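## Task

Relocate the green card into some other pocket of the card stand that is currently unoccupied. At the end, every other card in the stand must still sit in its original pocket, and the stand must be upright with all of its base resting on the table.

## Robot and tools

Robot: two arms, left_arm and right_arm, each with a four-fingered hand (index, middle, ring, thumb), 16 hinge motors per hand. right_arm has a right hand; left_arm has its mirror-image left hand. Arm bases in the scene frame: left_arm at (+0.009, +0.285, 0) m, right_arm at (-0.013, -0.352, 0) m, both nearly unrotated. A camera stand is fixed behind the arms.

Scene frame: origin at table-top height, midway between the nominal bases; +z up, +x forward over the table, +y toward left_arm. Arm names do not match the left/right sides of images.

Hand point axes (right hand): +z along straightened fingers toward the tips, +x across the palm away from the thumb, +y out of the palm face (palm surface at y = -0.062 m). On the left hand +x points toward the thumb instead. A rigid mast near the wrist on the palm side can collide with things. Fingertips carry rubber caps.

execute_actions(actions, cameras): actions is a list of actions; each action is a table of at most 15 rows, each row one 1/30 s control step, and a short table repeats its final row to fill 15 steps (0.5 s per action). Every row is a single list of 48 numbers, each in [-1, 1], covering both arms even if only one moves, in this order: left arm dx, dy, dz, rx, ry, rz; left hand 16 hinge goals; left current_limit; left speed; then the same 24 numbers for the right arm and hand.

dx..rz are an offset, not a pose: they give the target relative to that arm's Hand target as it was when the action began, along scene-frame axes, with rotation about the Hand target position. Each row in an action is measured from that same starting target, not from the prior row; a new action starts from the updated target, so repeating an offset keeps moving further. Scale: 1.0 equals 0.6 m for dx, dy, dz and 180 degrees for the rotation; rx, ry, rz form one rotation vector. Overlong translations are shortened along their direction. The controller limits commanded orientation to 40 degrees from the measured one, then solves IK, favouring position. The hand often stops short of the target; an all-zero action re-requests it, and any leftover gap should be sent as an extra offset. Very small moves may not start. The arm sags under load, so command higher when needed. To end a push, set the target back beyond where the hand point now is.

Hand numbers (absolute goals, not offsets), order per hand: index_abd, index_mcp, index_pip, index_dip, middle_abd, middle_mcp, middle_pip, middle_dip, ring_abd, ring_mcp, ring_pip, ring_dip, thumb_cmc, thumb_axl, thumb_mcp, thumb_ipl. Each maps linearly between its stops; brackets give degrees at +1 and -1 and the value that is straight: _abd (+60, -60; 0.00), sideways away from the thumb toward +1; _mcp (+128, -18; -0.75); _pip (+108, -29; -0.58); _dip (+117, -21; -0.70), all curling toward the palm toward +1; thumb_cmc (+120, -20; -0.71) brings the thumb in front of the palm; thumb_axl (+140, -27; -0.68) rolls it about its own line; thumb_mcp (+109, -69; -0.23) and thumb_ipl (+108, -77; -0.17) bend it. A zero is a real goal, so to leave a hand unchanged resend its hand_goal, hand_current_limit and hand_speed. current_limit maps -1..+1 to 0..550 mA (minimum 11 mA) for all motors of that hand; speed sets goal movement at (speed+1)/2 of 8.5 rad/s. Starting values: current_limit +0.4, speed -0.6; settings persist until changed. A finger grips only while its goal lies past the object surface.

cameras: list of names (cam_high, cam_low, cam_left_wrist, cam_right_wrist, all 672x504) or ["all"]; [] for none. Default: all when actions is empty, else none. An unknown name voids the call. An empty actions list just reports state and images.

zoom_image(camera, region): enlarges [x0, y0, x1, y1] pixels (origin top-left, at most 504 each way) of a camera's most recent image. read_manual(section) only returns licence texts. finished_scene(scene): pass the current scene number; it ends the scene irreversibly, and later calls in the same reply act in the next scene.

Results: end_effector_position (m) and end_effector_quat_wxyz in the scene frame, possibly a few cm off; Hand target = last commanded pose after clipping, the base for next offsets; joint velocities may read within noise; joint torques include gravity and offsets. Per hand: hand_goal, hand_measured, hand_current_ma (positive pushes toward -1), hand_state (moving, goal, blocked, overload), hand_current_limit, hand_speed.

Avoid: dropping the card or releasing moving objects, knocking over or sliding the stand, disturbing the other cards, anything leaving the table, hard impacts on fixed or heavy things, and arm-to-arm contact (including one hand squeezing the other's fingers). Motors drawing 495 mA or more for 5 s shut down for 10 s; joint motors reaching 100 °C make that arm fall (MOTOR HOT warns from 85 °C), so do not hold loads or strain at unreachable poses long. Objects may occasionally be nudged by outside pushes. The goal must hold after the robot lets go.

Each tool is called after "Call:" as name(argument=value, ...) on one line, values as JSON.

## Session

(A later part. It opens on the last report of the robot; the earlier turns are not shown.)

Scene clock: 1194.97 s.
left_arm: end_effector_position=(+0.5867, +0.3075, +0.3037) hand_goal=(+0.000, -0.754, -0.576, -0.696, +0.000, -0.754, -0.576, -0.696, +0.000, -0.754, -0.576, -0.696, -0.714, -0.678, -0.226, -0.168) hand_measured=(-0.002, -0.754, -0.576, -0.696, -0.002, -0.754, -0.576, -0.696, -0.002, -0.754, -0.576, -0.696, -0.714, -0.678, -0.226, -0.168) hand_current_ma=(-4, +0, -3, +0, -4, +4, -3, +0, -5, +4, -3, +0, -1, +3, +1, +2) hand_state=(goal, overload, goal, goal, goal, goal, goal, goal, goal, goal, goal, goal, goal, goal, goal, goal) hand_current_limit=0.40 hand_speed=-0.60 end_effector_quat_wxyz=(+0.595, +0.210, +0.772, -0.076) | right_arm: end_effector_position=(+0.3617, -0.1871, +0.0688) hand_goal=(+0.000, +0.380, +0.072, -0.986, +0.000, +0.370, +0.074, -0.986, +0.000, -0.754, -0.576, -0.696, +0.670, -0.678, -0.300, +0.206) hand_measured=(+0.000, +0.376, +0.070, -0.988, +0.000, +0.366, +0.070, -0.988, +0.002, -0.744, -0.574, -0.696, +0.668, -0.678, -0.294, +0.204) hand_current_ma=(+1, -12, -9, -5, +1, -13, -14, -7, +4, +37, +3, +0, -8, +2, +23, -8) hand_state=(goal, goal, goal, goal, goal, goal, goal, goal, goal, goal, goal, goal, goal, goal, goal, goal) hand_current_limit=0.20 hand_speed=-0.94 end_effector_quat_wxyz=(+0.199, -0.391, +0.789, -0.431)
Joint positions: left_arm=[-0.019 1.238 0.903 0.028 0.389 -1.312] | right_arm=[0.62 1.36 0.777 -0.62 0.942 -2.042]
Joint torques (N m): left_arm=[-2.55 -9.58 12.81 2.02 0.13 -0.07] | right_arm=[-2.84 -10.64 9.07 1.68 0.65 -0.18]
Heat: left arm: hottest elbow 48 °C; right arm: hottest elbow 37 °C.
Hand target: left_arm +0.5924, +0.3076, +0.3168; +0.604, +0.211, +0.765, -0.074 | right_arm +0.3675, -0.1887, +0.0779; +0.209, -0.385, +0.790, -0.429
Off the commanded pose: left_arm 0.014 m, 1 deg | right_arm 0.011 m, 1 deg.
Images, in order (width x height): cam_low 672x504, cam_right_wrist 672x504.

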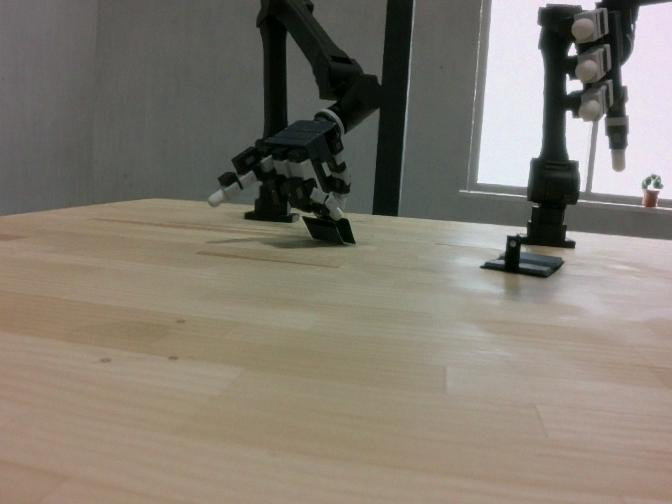

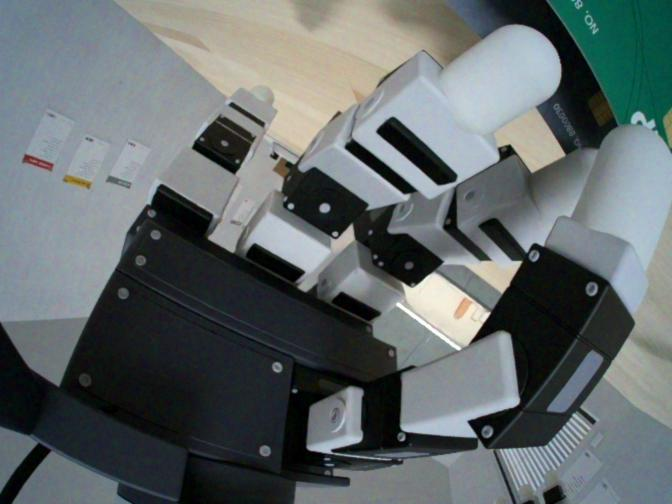

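Call:
execute_actions(actions=[[[0,0,0,0,0,0,0,-0.754,-0.576,-0.696,0,-0.754,-0.576,-0.696,0,-0.754,-0.576,-0.696,-0.714,-0.678,-0.226,-0.168,0.4,-0.6,0.002,0.002,0.007,0,0,0,0,0.38,0.072,-0.986,0,0.37,0.074,-0.986,0,-0.754,-0.576,-0.696,0.671,-0.678,-0.30,0.206,0.2,-0.94],[0,0,0,0,0,0,0,-0.754,-0.576,-0.696,0,-0.754,-0.576,-0.696,0,-0.754,-0.576,-0.696,-0.714,-0.678,-0.226,-0.168,0.4,-0.6,0.004,0.004,0.014,0,0,0,0,0.38,0.072,-0.986,0,0.37,0.074,-0.986,0,-0.754,-0.576,-0.696,0.671,-0.678,-0.30,0.206,0.2,-0.94],[0,0,0,0,0,0,0,-0.754,-0.576,-0.696,0,-0.754,-0.576,-0.696,0,-0.754,-0.576,-0.696,-0.714,-0.678,-0.226,-0.168,0.4,-0.6,0.007,0.007,0.021,0,0,0,0,0.38,0.072,-0.986,0,0.37,0.074,-0.986,0,-0.754,-0.576,-0.696,0.671,-0.678,-0.30,0.206,0.2,-0.94],[0,0,0,0,0,0,0,-0.754,-0.576,-0.696,0,-0.754,-0.576,-0.696,0,-0.754,-0.576,-0.696,-0.714,-0.678,-0.226,-0.168,0.4,-0.6,0.010,0.010,0.028,0,0,0,0,0.38,0.072,-0.986,0,0.37,0.074,-0.986,0,-0.754,-0.576,-0.696,0.671,-0.678,-0.30,0.206,0.2,-0.94],[0,0,0,0,0,0,0,-0.754,-0.576,-0.696,0,-0.754,-0.576,-0.696,0,-0.754,-0.576,-0.696,-0.714,-0.678,-0.226,-0.168,0.4,-0.6,0.013,0.013,0.035,0,0,0,0,0.38,0.072,-0.986,0,0.37,0.074,-0.986,0,-0.754,-0.576,-0.696,0.671,-0.678,-0.30,0.206,0.2,-0.94],[0,0,0,0,0,0,0,-0.754,-0.576,-0.696,0,-0.754,-0.576,-0.696,0,-0.754,-0.576,-0.696,-0.714,-0.678,-0.226,-0.168,0.4,-0.6,0.015,0.0145,0.043,0,0,0,0,0.38,0.072,-0.986,0,0.37,0.074,-0.986,0,-0.754,-0.576,-0.696,0.671,-0.678,-0.30,0.206,0.2,-0.94],[0,0,0,0,0,0,0,-0.754,-0.576,-0.696,0,-0.754,-0.576,-0.696,0,-0.754,-0.576,-0.696,-0.714,-0.678,-0.226,-0.168,0.4,-0.6,0.017,0.016,0.050,0,0,0,0,0.38,0.072,-0.986,0,0.37,0.074,-0.986,0,-0.754,-0.576,-0.696,0.671,-0.678,-0.30,0.206,0.2,-0.94],[0,0,0,0,0,0,0,-0.754,-0.576,-0.696,0,-0.754,-0.576,-0.696,0,-0.754,-0.576,-0.696,-0.714,-0.678,-0.226,-0.168,0.4,-0.6,0.017,0.016,0.055,0,0,0,0,0.38,0.072,-0.986,0,0.37,0.074,-0.986,0,-0.754,-0.576,-0.696,0.671,-0.678,-0.30,0.206,0.2,-0.94]]], cameras=["cam_low", "cam_right_wrist"])

Call:
zoom_image(camera="cam_low", region=[270, 160, 380, 255])

Call:
zoom_image(camera="cam_right_wrist", region=[420, 0, 672, 190])

Scene clock: 1210.20 s.
left_arm: end_effector_position=(+0.5867, +0.3075, +0.3037) hand_goal=(+0.000, -0.754, -0.576, -0.696, +0.000, -0.754, -0.576, -0.696, +0.000, -0.754, -0.576, -0.696, -0.714, -0.678, -0.226, -0.168) hand_measured=(-0.002, -0.754, -0.576, -0.696, -0.002, -0.754, -0.576, -0.696, -0.002, -0.754, -0.576, -0.696, -0.714, -0.678, -0.226, -0.168) hand_current_ma=(-4, +0, -3, +0, -4, +4, -3, +0, -5, +4, -3, +0, -1, +3, +1, +2) hand_state=(goal, overload, goal, goal, goal, goal, goal, goal, goal, goal, goal, goal, goal, goal, goal, goal) hand_current_limit=0.40 hand_speed=-0.60 end_effector_quat_wxyz=(+0.595, +0.210, +0.772, -0.076) | right_arm: end_effector_position=(+0.3594, -0.1888, +0.0834) hand_goal=(+0.000, +0.380, +0.072, -0.986, +0.000, +0.370, +0.074, -0.986, +0.000, -0.754, -0.576, -0.696, +0.670, -0.678, -0.300, +0.206) hand_measured=(+0.000, +0.376, +0.070, -0.988, +0.000, +0.366, +0.070, -0.988, +0.002, -0.744, -0.574, -0.696, +0.668, -0.678, -0.294, +0.204) hand_current_ma=(+1, -12, -9, -5, +1, -13, -14, -7, +4, +37, +3, +0, -8, +2, +23, -8) hand_state=(goal, goal, goal, goal, goal, goal, goal, goal, goal, goal, goal, goal, goal, goal, goal, goal) hand_current_limit=0.20 hand_speed=-0.94 end_effector_quat_wxyz=(+0.188, -0.397, +0.787, -0.433)
Joint positions: left_arm=[-0.019 1.238 0.903 0.028 0.389 -1.312] | right_arm=[0.62 1.341 0.809 -0.697 0.942 -2.043]
Joint torques (N m): left_arm=[-2.49 -9.64 12.81 2.03 0.13 -0.07] | right_arm=[-2.43 -10.29 13.93 0.57 0.72 -0.13]
Heat: left arm: hottest elbow 48 °C; right arm: hottest elbow 38 °C.
Hand target: left_arm +0.5924, +0.3076, +0.3168; +0.604, +0.211, +0.765, -0.074 | right_arm +0.3777, -0.1791, +0.1108; +0.209, -0.385, +0.790, -0.430
Off the commanded pose: left_arm 0.014 m, 1 deg | right_arm 0.034 m, 3 deg.
Images, in order (width x height): cam_low 672x504, cam_right_wrist 672x504.

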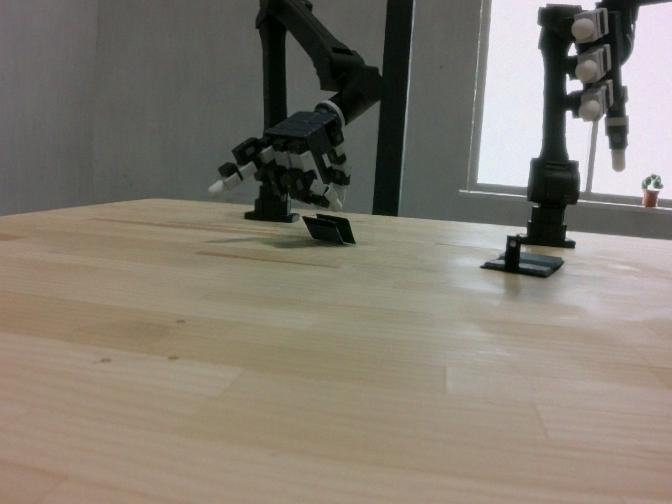

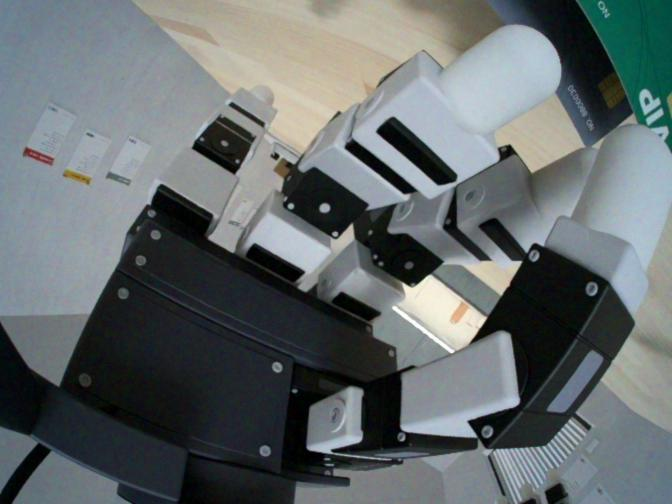

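Scaled by 4.582 from the camera's 672x504 image, which has a finer 960x720 frame.

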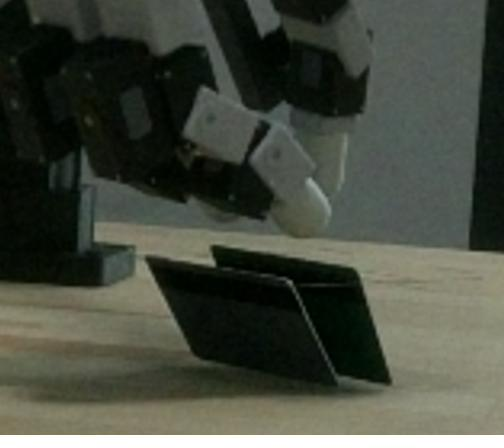

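Scaled by 2.000 from the camera's 672x504 image, which has a finer 960x720 frame.

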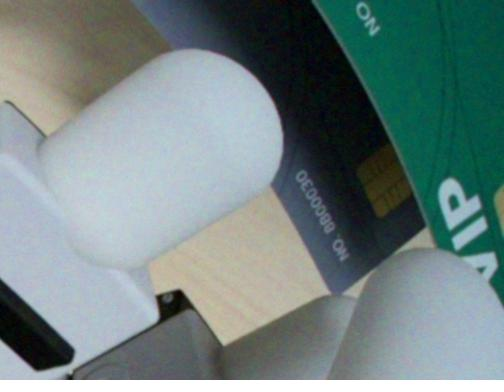

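Call:
zoom_image(camera="cam_low", region=[295, 205, 365, 250])

Call:
zoom_image(camera="cam_low", region=[330, 210, 362, 248])

Call:
zoom_image(camera="cam_right_wrist", region=[480, 0, 672, 160])

Scaled by 7.200 from the camera's 672x504 image, which has a finer 960x720 frame.

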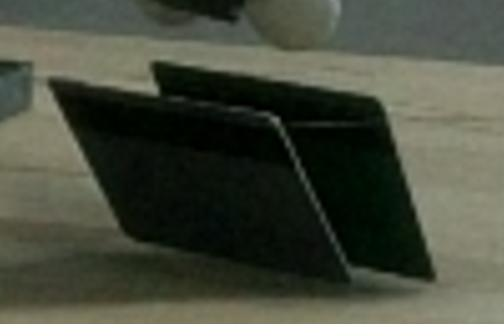

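Scaled by 13.263 from the camera's 672x504 image, which has a finer 960x720 frame.

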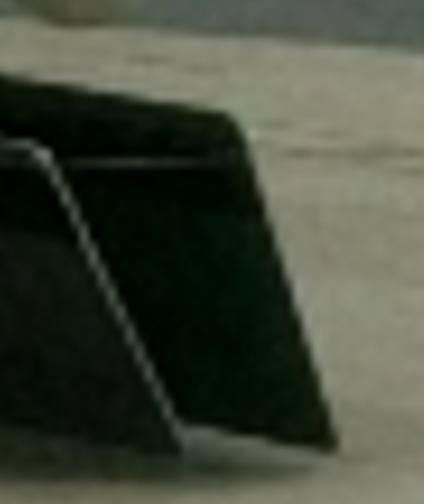

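Scaled by 2.625 from the camera's 672x504 image, which has a finer 960x720 frame.

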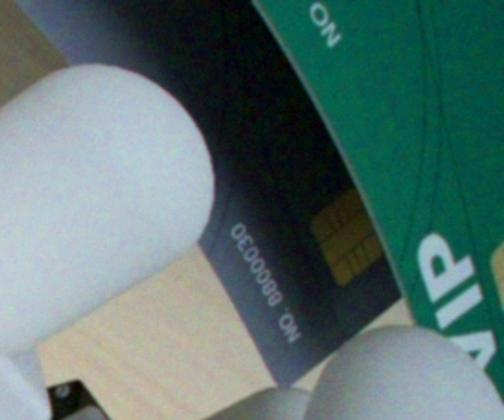

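Call:
execute_actions(actions=[[[0,0,0,0,0,0,0,-0.754,-0.576,-0.696,0,-0.754,-0.576,-0.696,0,-0.754,-0.576,-0.696,-0.714,-0.678,-0.226,-0.168,0.4,-0.6,0.0,0,0.008,0,0,0,0,0.38,0.072,-0.986,0,0.37,0.074,-0.986,0,-0.754,-0.576,-0.696,0.671,-0.678,-0.30,0.206,0.2,-0.9],[0,0,0,0,0,0,0,-0.754,-0.576,-0.696,0,-0.754,-0.576,-0.696,0,-0.754,-0.576,-0.696,-0.714,-0.678,-0.226,-0.168,0.4,-0.6,0.0,0,0.017,0,0,0,0,0.38,0.072,-0.986,0,0.37,0.074,-0.986,0,-0.754,-0.576,-0.696,0.671,-0.678,-0.30,0.206,0.2,-0.9],[0,0,0,0,0,0,0,-0.754,-0.576,-0.696,0,-0.754,-0.576,-0.696,0,-0.754,-0.576,-0.696,-0.714,-0.678,-0.226,-0.168,0.4,-0.6,0.0,0,0.027,0,0,0,0,0.38,0.072,-0.986,0,0.37,0.074,-0.986,0,-0.754,-0.576,-0.696,0.671,-0.678,-0.30,0.206,0.2,-0.9],[0,0,0,0,0,0,0,-0.754,-0.576,-0.696,0,-0.754,-0.576,-0.696,0,-0.754,-0.576,-0.696,-0.714,-0.678,-0.226,-0.168,0.4,-0.6,0.0,0,0.037,0,0,0,0,0.38,0.072,-0.986,0,0.37,0.074,-0.986,0,-0.754,-0.576,-0.696,0.671,-0.678,-0.30,0.206,0.2,-0.9],[0,0,0,0,0,0,0,-0.754,-0.576,-0.696,0,-0.754,-0.576,-0.696,0,-0.754,-0.576,-0.696,-0.714,-0.678,-0.226,-0.168,0.4,-0.6,0.0,0,0.047,0,0,0,0,0.38,0.072,-0.986,0,0.37,0.074,-0.986,0,-0.754,-0.576,-0.696,0.671,-0.678,-0.30,0.206,0.2,-0.9],[0,0,0,0,0,0,0,-0.754,-0.576,-0.696,0,-0.754,-0.576,-0.696,0,-0.754,-0.576,-0.696,-0.714,-0.678,-0.226,-0.168,0.4,-0.6,0.0,0,0.057,0,0,0,0,0.38,0.072,-0.986,0,0.37,0.074,-0.986,0,-0.754,-0.576,-0.696,0.671,-0.678,-0.30,0.206,0.2,-0.9],[0,0,0,0,0,0,0,-0.754,-0.576,-0.696,0,-0.754,-0.576,-0.696,0,-0.754,-0.576,-0.696,-0.714,-0.678,-0.226,-0.168,0.4,-0.6,0.0,0,0.067,0,0,0,0,0.38,0.072,-0.986,0,0.37,0.074,-0.986,0,-0.754,-0.576,-0.696,0.671,-0.678,-0.30,0.206,0.2,-0.9]],[[0,0,0,0,0,0,0,-0.754,-0.576,-0.696,0,-0.754,-0.576,-0.696,0,-0.754,-0.576,-0.696,-0.714,-0.678,-0.226,-0.168,0.4,-0.6,0.0,0,0.01,0,0,0,0,0.38,0.072,-0.986,0,0.37,0.074,-0.986,0,-0.754,-0.576,-0.696,0.671,-0.678,-0.30,0.206,0.2,-0.9],[0,0,0,0,0,0,0,-0.754,-0.576,-0.696,0,-0.754,-0.576,-0.696,0,-0.754,-0.576,-0.696,-0.714,-0.678,-0.226,-0.168,0.4,-0.6,0.0,0,0.02,0,0,0,0,0.38,0.072,-0.986,0,0.37,0.074,-0.986,0,-0.754,-0.576,-0.696,0.671,-0.678,-0.30,0.206,0.2,-0.9],[0,0,0,0,0,0,0,-0.754,-0.576,-0.696,0,-0.754,-0.576,-0.696,0,-0.754,-0.576,-0.696,-0.714,-0.678,-0.226,-0.168,0.4,-0.6,0.0,0,0.03,0,0,0,0,0.38,0.072,-0.986,0,0.37,0.074,-0.986,0,-0.754,-0.576,-0.696,0.671,-0.678,-0.30,0.206,0.2,-0.9],[0,0,0,0,0,0,0,-0.754,-0.576,-0.696,0,-0.754,-0.576,-0.696,0,-0.754,-0.576,-0.696,-0.714,-0.678,-0.226,-0.168,0.4,-0.6,0.0,0,0.04,0,0,0,0,0.38,0.072,-0.986,0,0.37,0.074,-0.986,0,-0.754,-0.576,-0.696,0.671,-0.678,-0.30,0.206,0.2,-0.9],[0,0,0,0,0,0,0,-0.754,-0.576,-0.696,0,-0.754,-0.576,-0.696,0,-0.754,-0.576,-0.696,-0.714,-0.678,-0.226,-0.168,0.4,-0.6,0.0,0,0.05,0,0,0,0,0.38,0.072,-0.986,0,0.37,0.074,-0.986,0,-0.754,-0.576,-0.696,0.671,-0.678,-0.30,0.206,0.2,-0.9],[0,0,0,0,0,0,0,-0.754,-0.576,-0.696,0,-0.754,-0.576,-0.696,0,-0.754,-0.576,-0.696,-0.714,-0.678,-0.226,-0.168,0.4,-0.6,0.0,0,0.06,0,0,0,0,0.38,0.072,-0.986,0,0.37,0.074,-0.986,0,-0.754,-0.576,-0.696,0.671,-0.678,-0.30,0.206,0.2,-0.9],[0,0,0,0,0,0,0,-0.754,-0.576,-0.696,0,-0.754,-0.576,-0.696,0,-0.754,-0.576,-0.696,-0.714,-0.678,-0.226,-0.168,0.4,-0.6,0.0,0,0.067,0,0,0,0,0.38,0.072,-0.986,0,0.37,0.074,-0.986,0,-0.754,-0.576,-0.696,0.671,-0.678,-0.30,0.206,0.2,-0.9]]], cameras=["all"])

Call:
zoom_image(camera="cam_low", region=[270, 160, 380, 255])

Call:
zoom_image(camera="cam_right_wrist", region=[420, 0, 672, 190])

Call:
zoom_image(camera="cam_high", region=[180, 200, 300, 330])

Scene clock: 1234.50 s.
left_arm: end_effector_position=(+0.5867, +0.3075, +0.3037) hand_goal=(+0.000, -0.754, -0.576, -0.696, +0.000, -0.754, -0.576, -0.696, +0.000, -0.754, -0.576, -0.696, -0.714, -0.678, -0.226, -0.168) hand_measured=(-0.002, -0.754, -0.576, -0.696, -0.002, -0.754, -0.576, -0.696, -0.002, -0.754, -0.576, -0.696, -0.714, -0.678, -0.226, -0.168) hand_current_ma=(-4, +0, -3, +0, -4, +4, -3, +0, -5, +4, -3, +0, -1, +3, +1, +2) hand_state=(goal, overload, goal, goal, goal, goal, goal, goal, goal, goal, goal, goal, goal, goal, goal, goal) hand_current_limit=0.40 hand_speed=-0.60 end_effector_quat_wxyz=(+0.595, +0.210, +0.772, -0.076) | right_arm: end_effector_position=(+0.3629, -0.1863, +0.1630) hand_goal=(+0.000, +0.380, +0.072, -0.986, +0.000, +0.370, +0.074, -0.986, +0.000, -0.754, -0.576, -0.696, +0.670, -0.678, -0.300, +0.206) hand_measured=(+0.000, +0.376, +0.070, -0.988, +0.000, +0.366, +0.070, -0.988, +0.002, -0.744, -0.574, -0.696, +0.668, -0.678, -0.294, +0.204) hand_current_ma=(+1, -12, -9, -5, +1, -13, -14, -7, +4, +37, +3, +0, -8, +2, +23, -8) hand_state=(goal, goal, goal, goal, goal, goal, goal, goal, goal, goal, goal, goal, goal, goal, goal, goal) hand_current_limit=0.20 hand_speed=-0.90 end_effector_quat_wxyz=(+0.190, -0.396, +0.787, -0.433)
Joint positions: left_arm=[-0.019 1.238 0.903 0.028 0.389 -1.312] | right_arm=[0.62 1.255 0.96 -0.929 0.942 -2.045]
Joint torques (N m): left_arm=[-2.55 -9.64 12.81 2 0.13 -0.07] | right_arm=[-2.37 -9.17 15.13 0.62 0.69 -0.1]
Heat: left arm: hottest elbow 48 °C; right arm: hottest elbow 40 °C.
Hand target: left_arm +0.5924, +0.3076, +0.3168; +0.604, +0.211, +0.765, -0.074 | right_arm +0.3777, -0.1791, +0.1911; +0.209, -0.385, +0.790, -0.430
Off the commanded pose: left_arm 0.014 m, 1 deg | right_arm 0.033 m, 3 deg.

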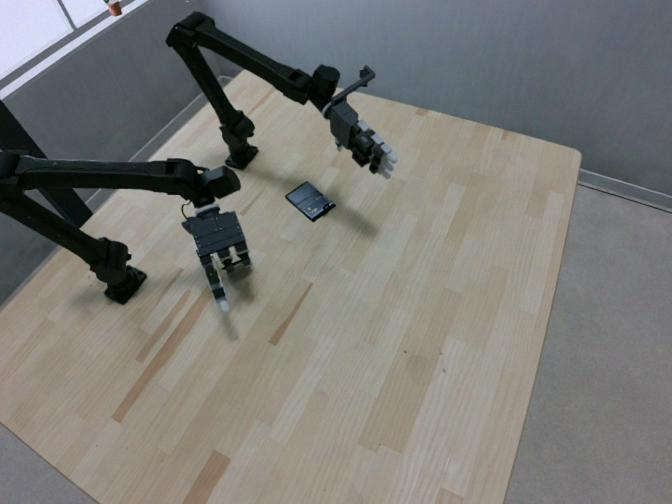

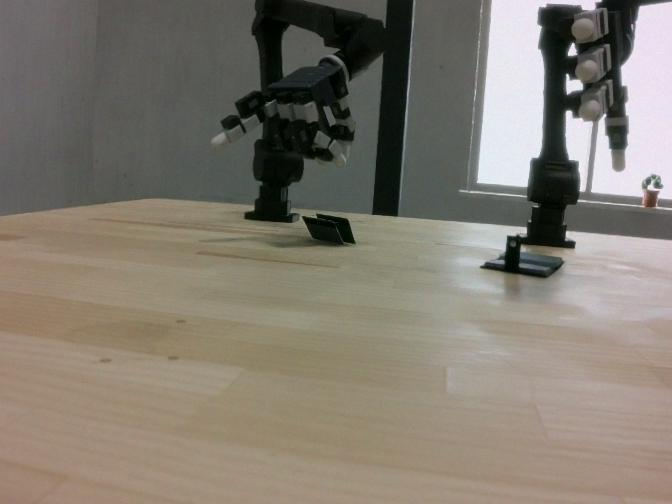

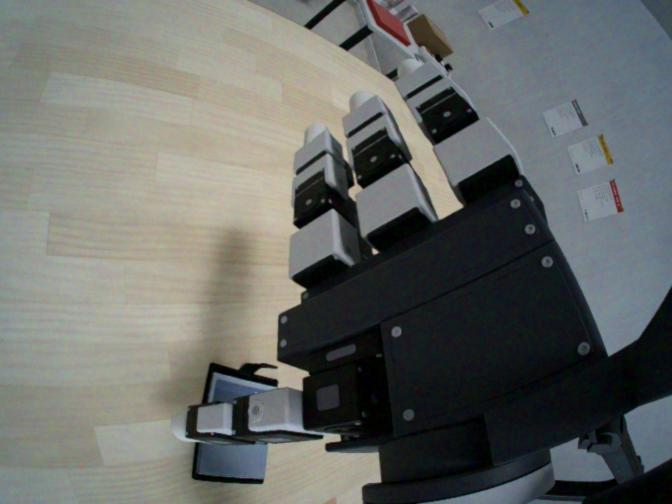

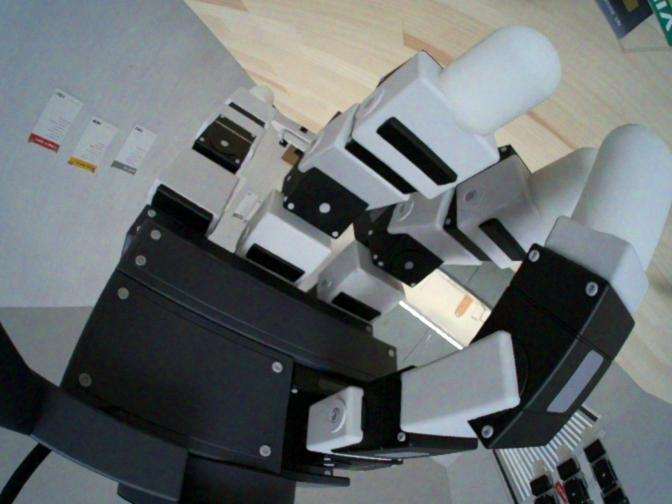

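Scaled by 4.582 from the camera's 672x504 image, which has a finer 960x720 frame.

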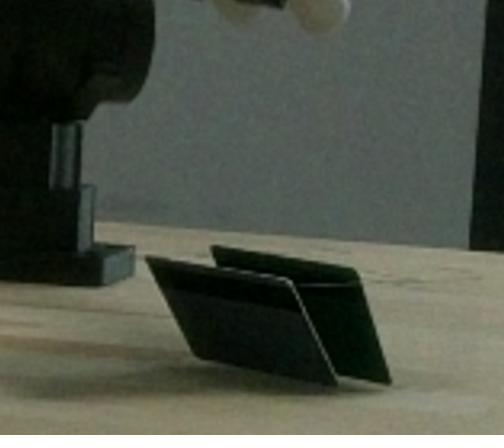

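Scaled by 2.000 from the camera's 672x504 image, which has a finer 960x720 frame.

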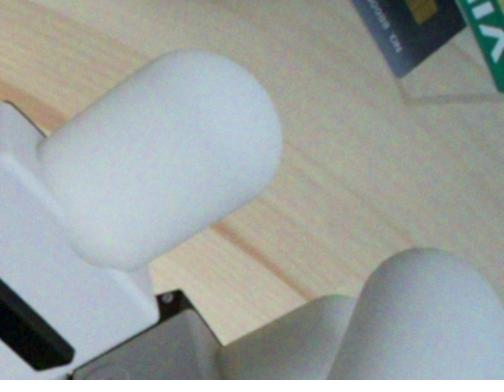

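Scaled by 3.877 from the camera's 672x504 image, which has a finer 960x720 frame.

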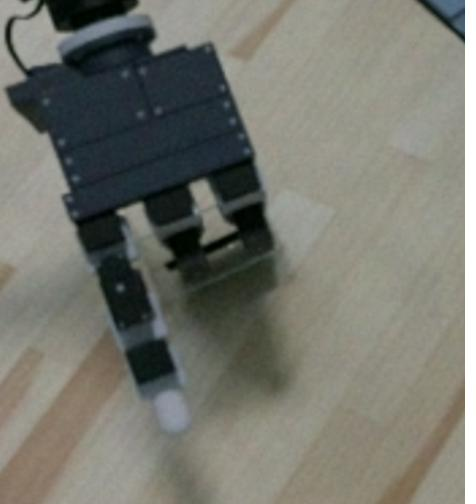

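Call:
execute_actions(actions=[[[0,0,0,0,0,0,0,-0.754,-0.576,-0.696,0,-0.754,-0.576,-0.696,0,-0.754,-0.576,-0.696,-0.714,-0.678,-0.226,-0.168,0.4,-0.6,-0.01,0.01,0.005,0,0,0,0,0.38,0.072,-0.986,0,0.37,0.074,-0.986,0,-0.754,-0.576,-0.696,0.671,-0.678,-0.30,0.206,0.2,-0.9],[0,0,0,0,0,0,0,-0.754,-0.576,-0.696,0,-0.754,-0.576,-0.696,0,-0.754,-0.576,-0.696,-0.714,-0.678,-0.226,-0.168,0.4,-0.6,-0.02,0.022,0.01,0,0,0,0,0.38,0.072,-0.986,0,0.37,0.074,-0.986,0,-0.754,-0.576,-0.696,0.671,-0.678,-0.30,0.206,0.2,-0.9],[0,0,0,0,0,0,0,-0.754,-0.576,-0.696,0,-0.754,-0.576,-0.696,0,-0.754,-0.576,-0.696,-0.714,-0.678,-0.226,-0.168,0.4,-0.6,-0.035,0.037,0.015,0,0,0,0,0.38,0.072,-0.986,0,0.37,0.074,-0.986,0,-0.754,-0.576,-0.696,0.671,-0.678,-0.30,0.206,0.2,-0.9],[0,0,0,0,0,0,0,-0.754,-0.576,-0.696,0,-0.754,-0.576,-0.696,0,-0.754,-0.576,-0.696,-0.714,-0.678,-0.226,-0.168,0.4,-0.6,-0.05,0.052,0.02,0,0,0,0,0.38,0.072,-0.986,0,0.37,0.074,-0.986,0,-0.754,-0.576,-0.696,0.671,-0.678,-0.30,0.206,0.2,-0.9],[0,0,0,0,0,0,0,-0.754,-0.576,-0.696,0,-0.754,-0.576,-0.696,0,-0.754,-0.576,-0.696,-0.714,-0.678,-0.226,-0.168,0.4,-0.6,-0.062,0.066,0.02,0,0,0,0,0.38,0.072,-0.986,0,0.37,0.074,-0.986,0,-0.754,-0.576,-0.696,0.671,-0.678,-0.30,0.206,0.2,-0.9],[0,0,0,0,0,0,0,-0.754,-0.576,-0.696,0,-0.754,-0.576,-0.696,0,-0.754,-0.576,-0.696,-0.714,-0.678,-0.226,-0.168,0.4,-0.6,-0.07,0.08,0.02,0,0,0,0,0.38,0.072,-0.986,0,0.37,0.074,-0.986,0,-0.754,-0.576,-0.696,0.671,-0.678,-0.30,0.206,0.2,-0.9]],[[0,0,0,0,0,0,0,-0.754,-0.576,-0.696,0,-0.754,-0.576,-0.696,0,-0.754,-0.576,-0.696,-0.714,-0.678,-0.226,-0.168,0.4,-0.6,-0.015,0.02,0,0,0,0,0,0.38,0.072,-0.986,0,0.37,0.074,-0.986,0,-0.754,-0.576,-0.696,0.671,-0.678,-0.30,0.206,0.2,-0.9],[0,0,0,0,0,0,0,-0.754,-0.576,-0.696,0,-0.754,-0.576,-0.696,0,-0.754,-0.576,-0.696,-0.714,-0.678,-0.226,-0.168,0.4,-0.6,-0.03,0.04,0,0,0,0,0,0.38,0.072,-0.986,0,0.37,0.074,-0.986,0,-0.754,-0.576,-0.696,0.671,-0.678,-0.30,0.206,0.2,-0.9],[0,0,0,0,0,0,0,-0.754,-0.576,-0.696,0,-0.754,-0.576,-0.696,0,-0.754,-0.576,-0.696,-0.714,-0.678,-0.226,-0.168,0.4,-0.6,-0.045,0.06,0,0,0,0,0,0.38,0.072,-0.986,0,0.37,0.074,-0.986,0,-0.754,-0.576,-0.696,0.671,-0.678,-0.30,0.206,0.2,-0.9],[0,0,0,0,0,0,0,-0.754,-0.576,-0.696,0,-0.754,-0.576,-0.696,0,-0.754,-0.576,-0.696,-0.714,-0.678,-0.226,-0.168,0.4,-0.6,-0.06,0.08,0,0,0,0,0,0.38,0.072,-0.986,0,0.37,0.074,-0.986,0,-0.754,-0.576,-0.696,0.671,-0.678,-0.30,0.206,0.2,-0.9]]], cameras=["all"])

Call:
zoom_image(camera="cam_low", region=[290, 200, 365, 252])

Call:
zoom_image(camera="cam_high", region=[195, 230, 275, 300])

Scene clock: 1253.17 s.
left_arm: end_effector_position=(+0.5867, +0.3075, +0.3037) hand_goal=(+0.000, -0.754, -0.576, -0.696, +0.000, -0.754, -0.576, -0.696, +0.000, -0.754, -0.576, -0.696, -0.714, -0.678, -0.226, -0.168) hand_measured=(-0.002, -0.754, -0.576, -0.696, -0.002, -0.754, -0.576, -0.696, -0.002, -0.754, -0.576, -0.696, -0.714, -0.678, -0.226, -0.168) hand_current_ma=(-4, +0, -3, +0, -4, +4, -3, +0, -5, +4, -3, +0, -1, +3, +1, +2) hand_state=(goal, overload, goal, goal, goal, goal, goal, goal, goal, goal, goal, goal, goal, goal, goal, goal) hand_current_limit=0.40 hand_speed=-0.60 end_effector_quat_wxyz=(+0.595, +0.210, +0.772, -0.076) | right_arm: end_effector_position=(+0.2889, -0.1013, +0.1847) hand_goal=(+0.000, +0.380, +0.072, -0.986, +0.000, +0.370, +0.074, -0.986, +0.000, -0.754, -0.576, -0.696, +0.670, -0.678, -0.300, +0.206) hand_measured=(+0.000, +0.376, +0.070, -0.988, +0.000, +0.366, +0.070, -0.988, +0.002, -0.744, -0.574, -0.696, +0.668, -0.678, -0.296, +0.204) hand_current_ma=(+1, -12, -9, -5, +1, -14, -14, -7, +4, +37, +3, +0, -8, +2, +19, -7) hand_state=(goal, goal, goal, goal, goal, goal, goal, goal, goal, goal, goal, goal, goal, goal, goal, goal) hand_current_limit=0.20 hand_speed=-0.90 end_effector_quat_wxyz=(+0.191, -0.400, +0.784, -0.435)
Joint positions: left_arm=[-0.019 1.238 0.903 0.028 0.389 -1.312] | right_arm=[0.932 1.346 1.11 -1.432 0.988 -1.512]
Joint torques (N m): left_arm=[-2.49 -9.58 12.81 2.02 0.13 -0.07] | right_arm=[-1.03 -7.94 14.82 0.03 1 0.2]
Heat: left arm: hottest elbow 48 °C; right arm: hottest elbow 41 °C.
Hand target: left_arm +0.5924, +0.3076, +0.3168; +0.604, +0.211, +0.765, -0.074 | right_arm +0.2997, -0.0832, +0.2032; +0.209, -0.385, +0.790, -0.430
Off the commanded pose: left_arm 0.014 m, 1 deg | right_arm 0.028 m, 3 deg.

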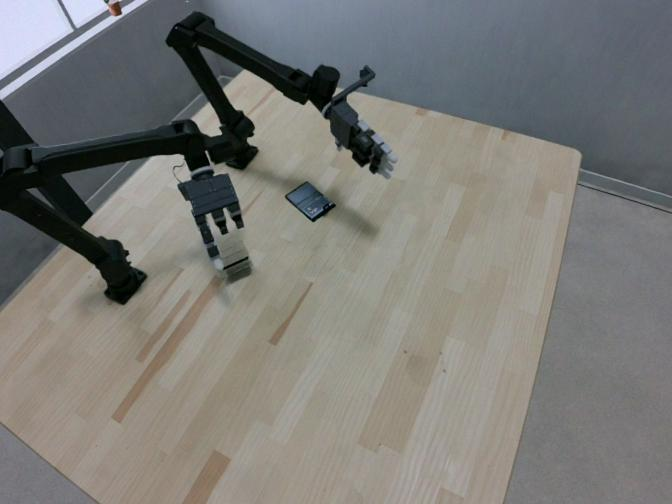

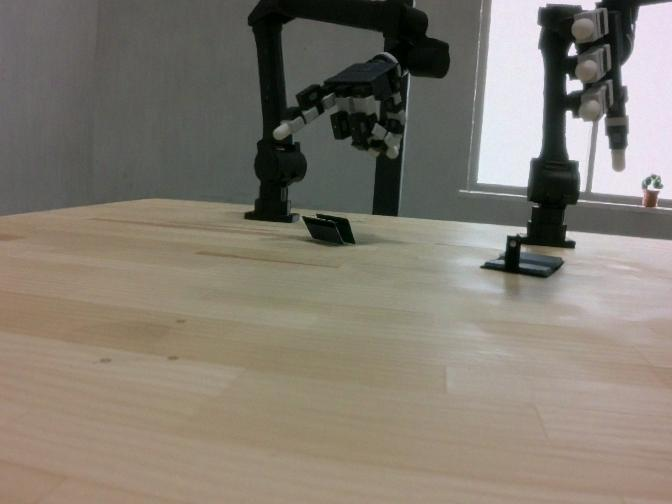

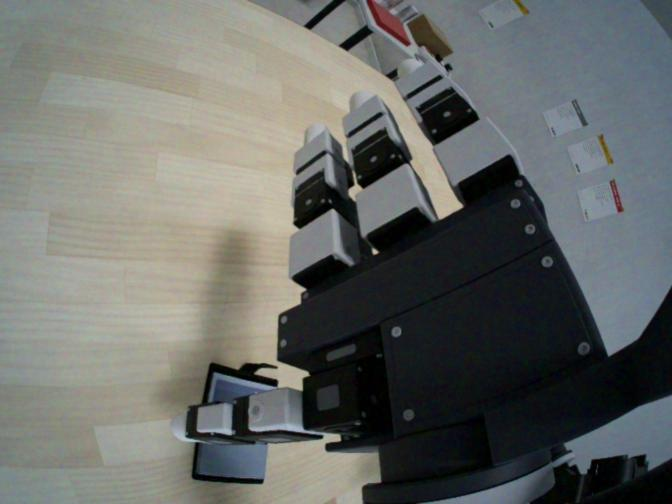

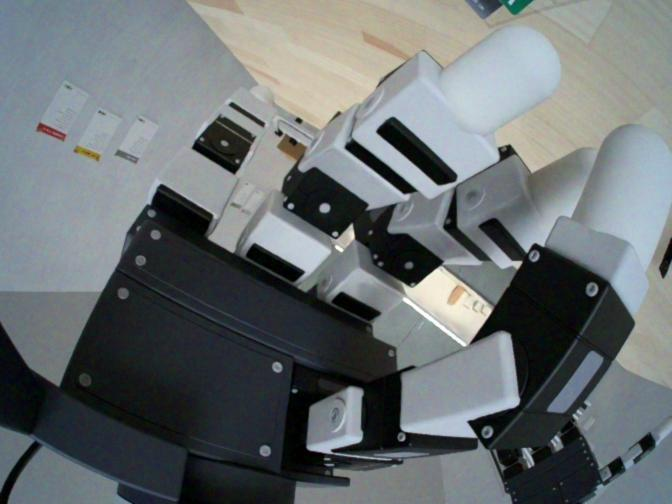

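Scaled by 6.720 from the camera's 672x504 image, which has a finer 960x720 frame.

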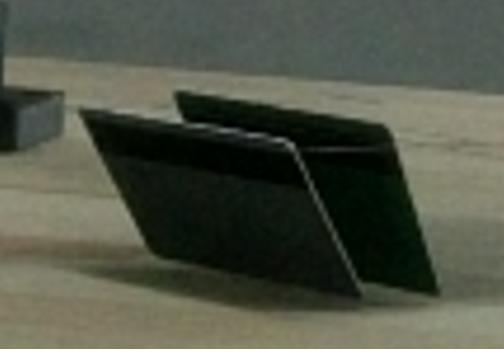

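Scaled by 6.300 from the camera's 672x504 image, which has a finer 960x720 frame.

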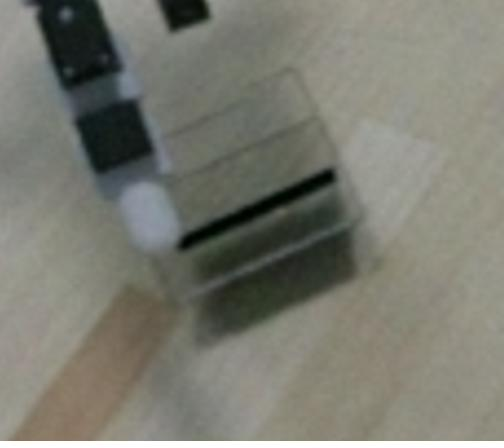

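Call:
finished_scene(scene=1)

The scene is finished: the task was done.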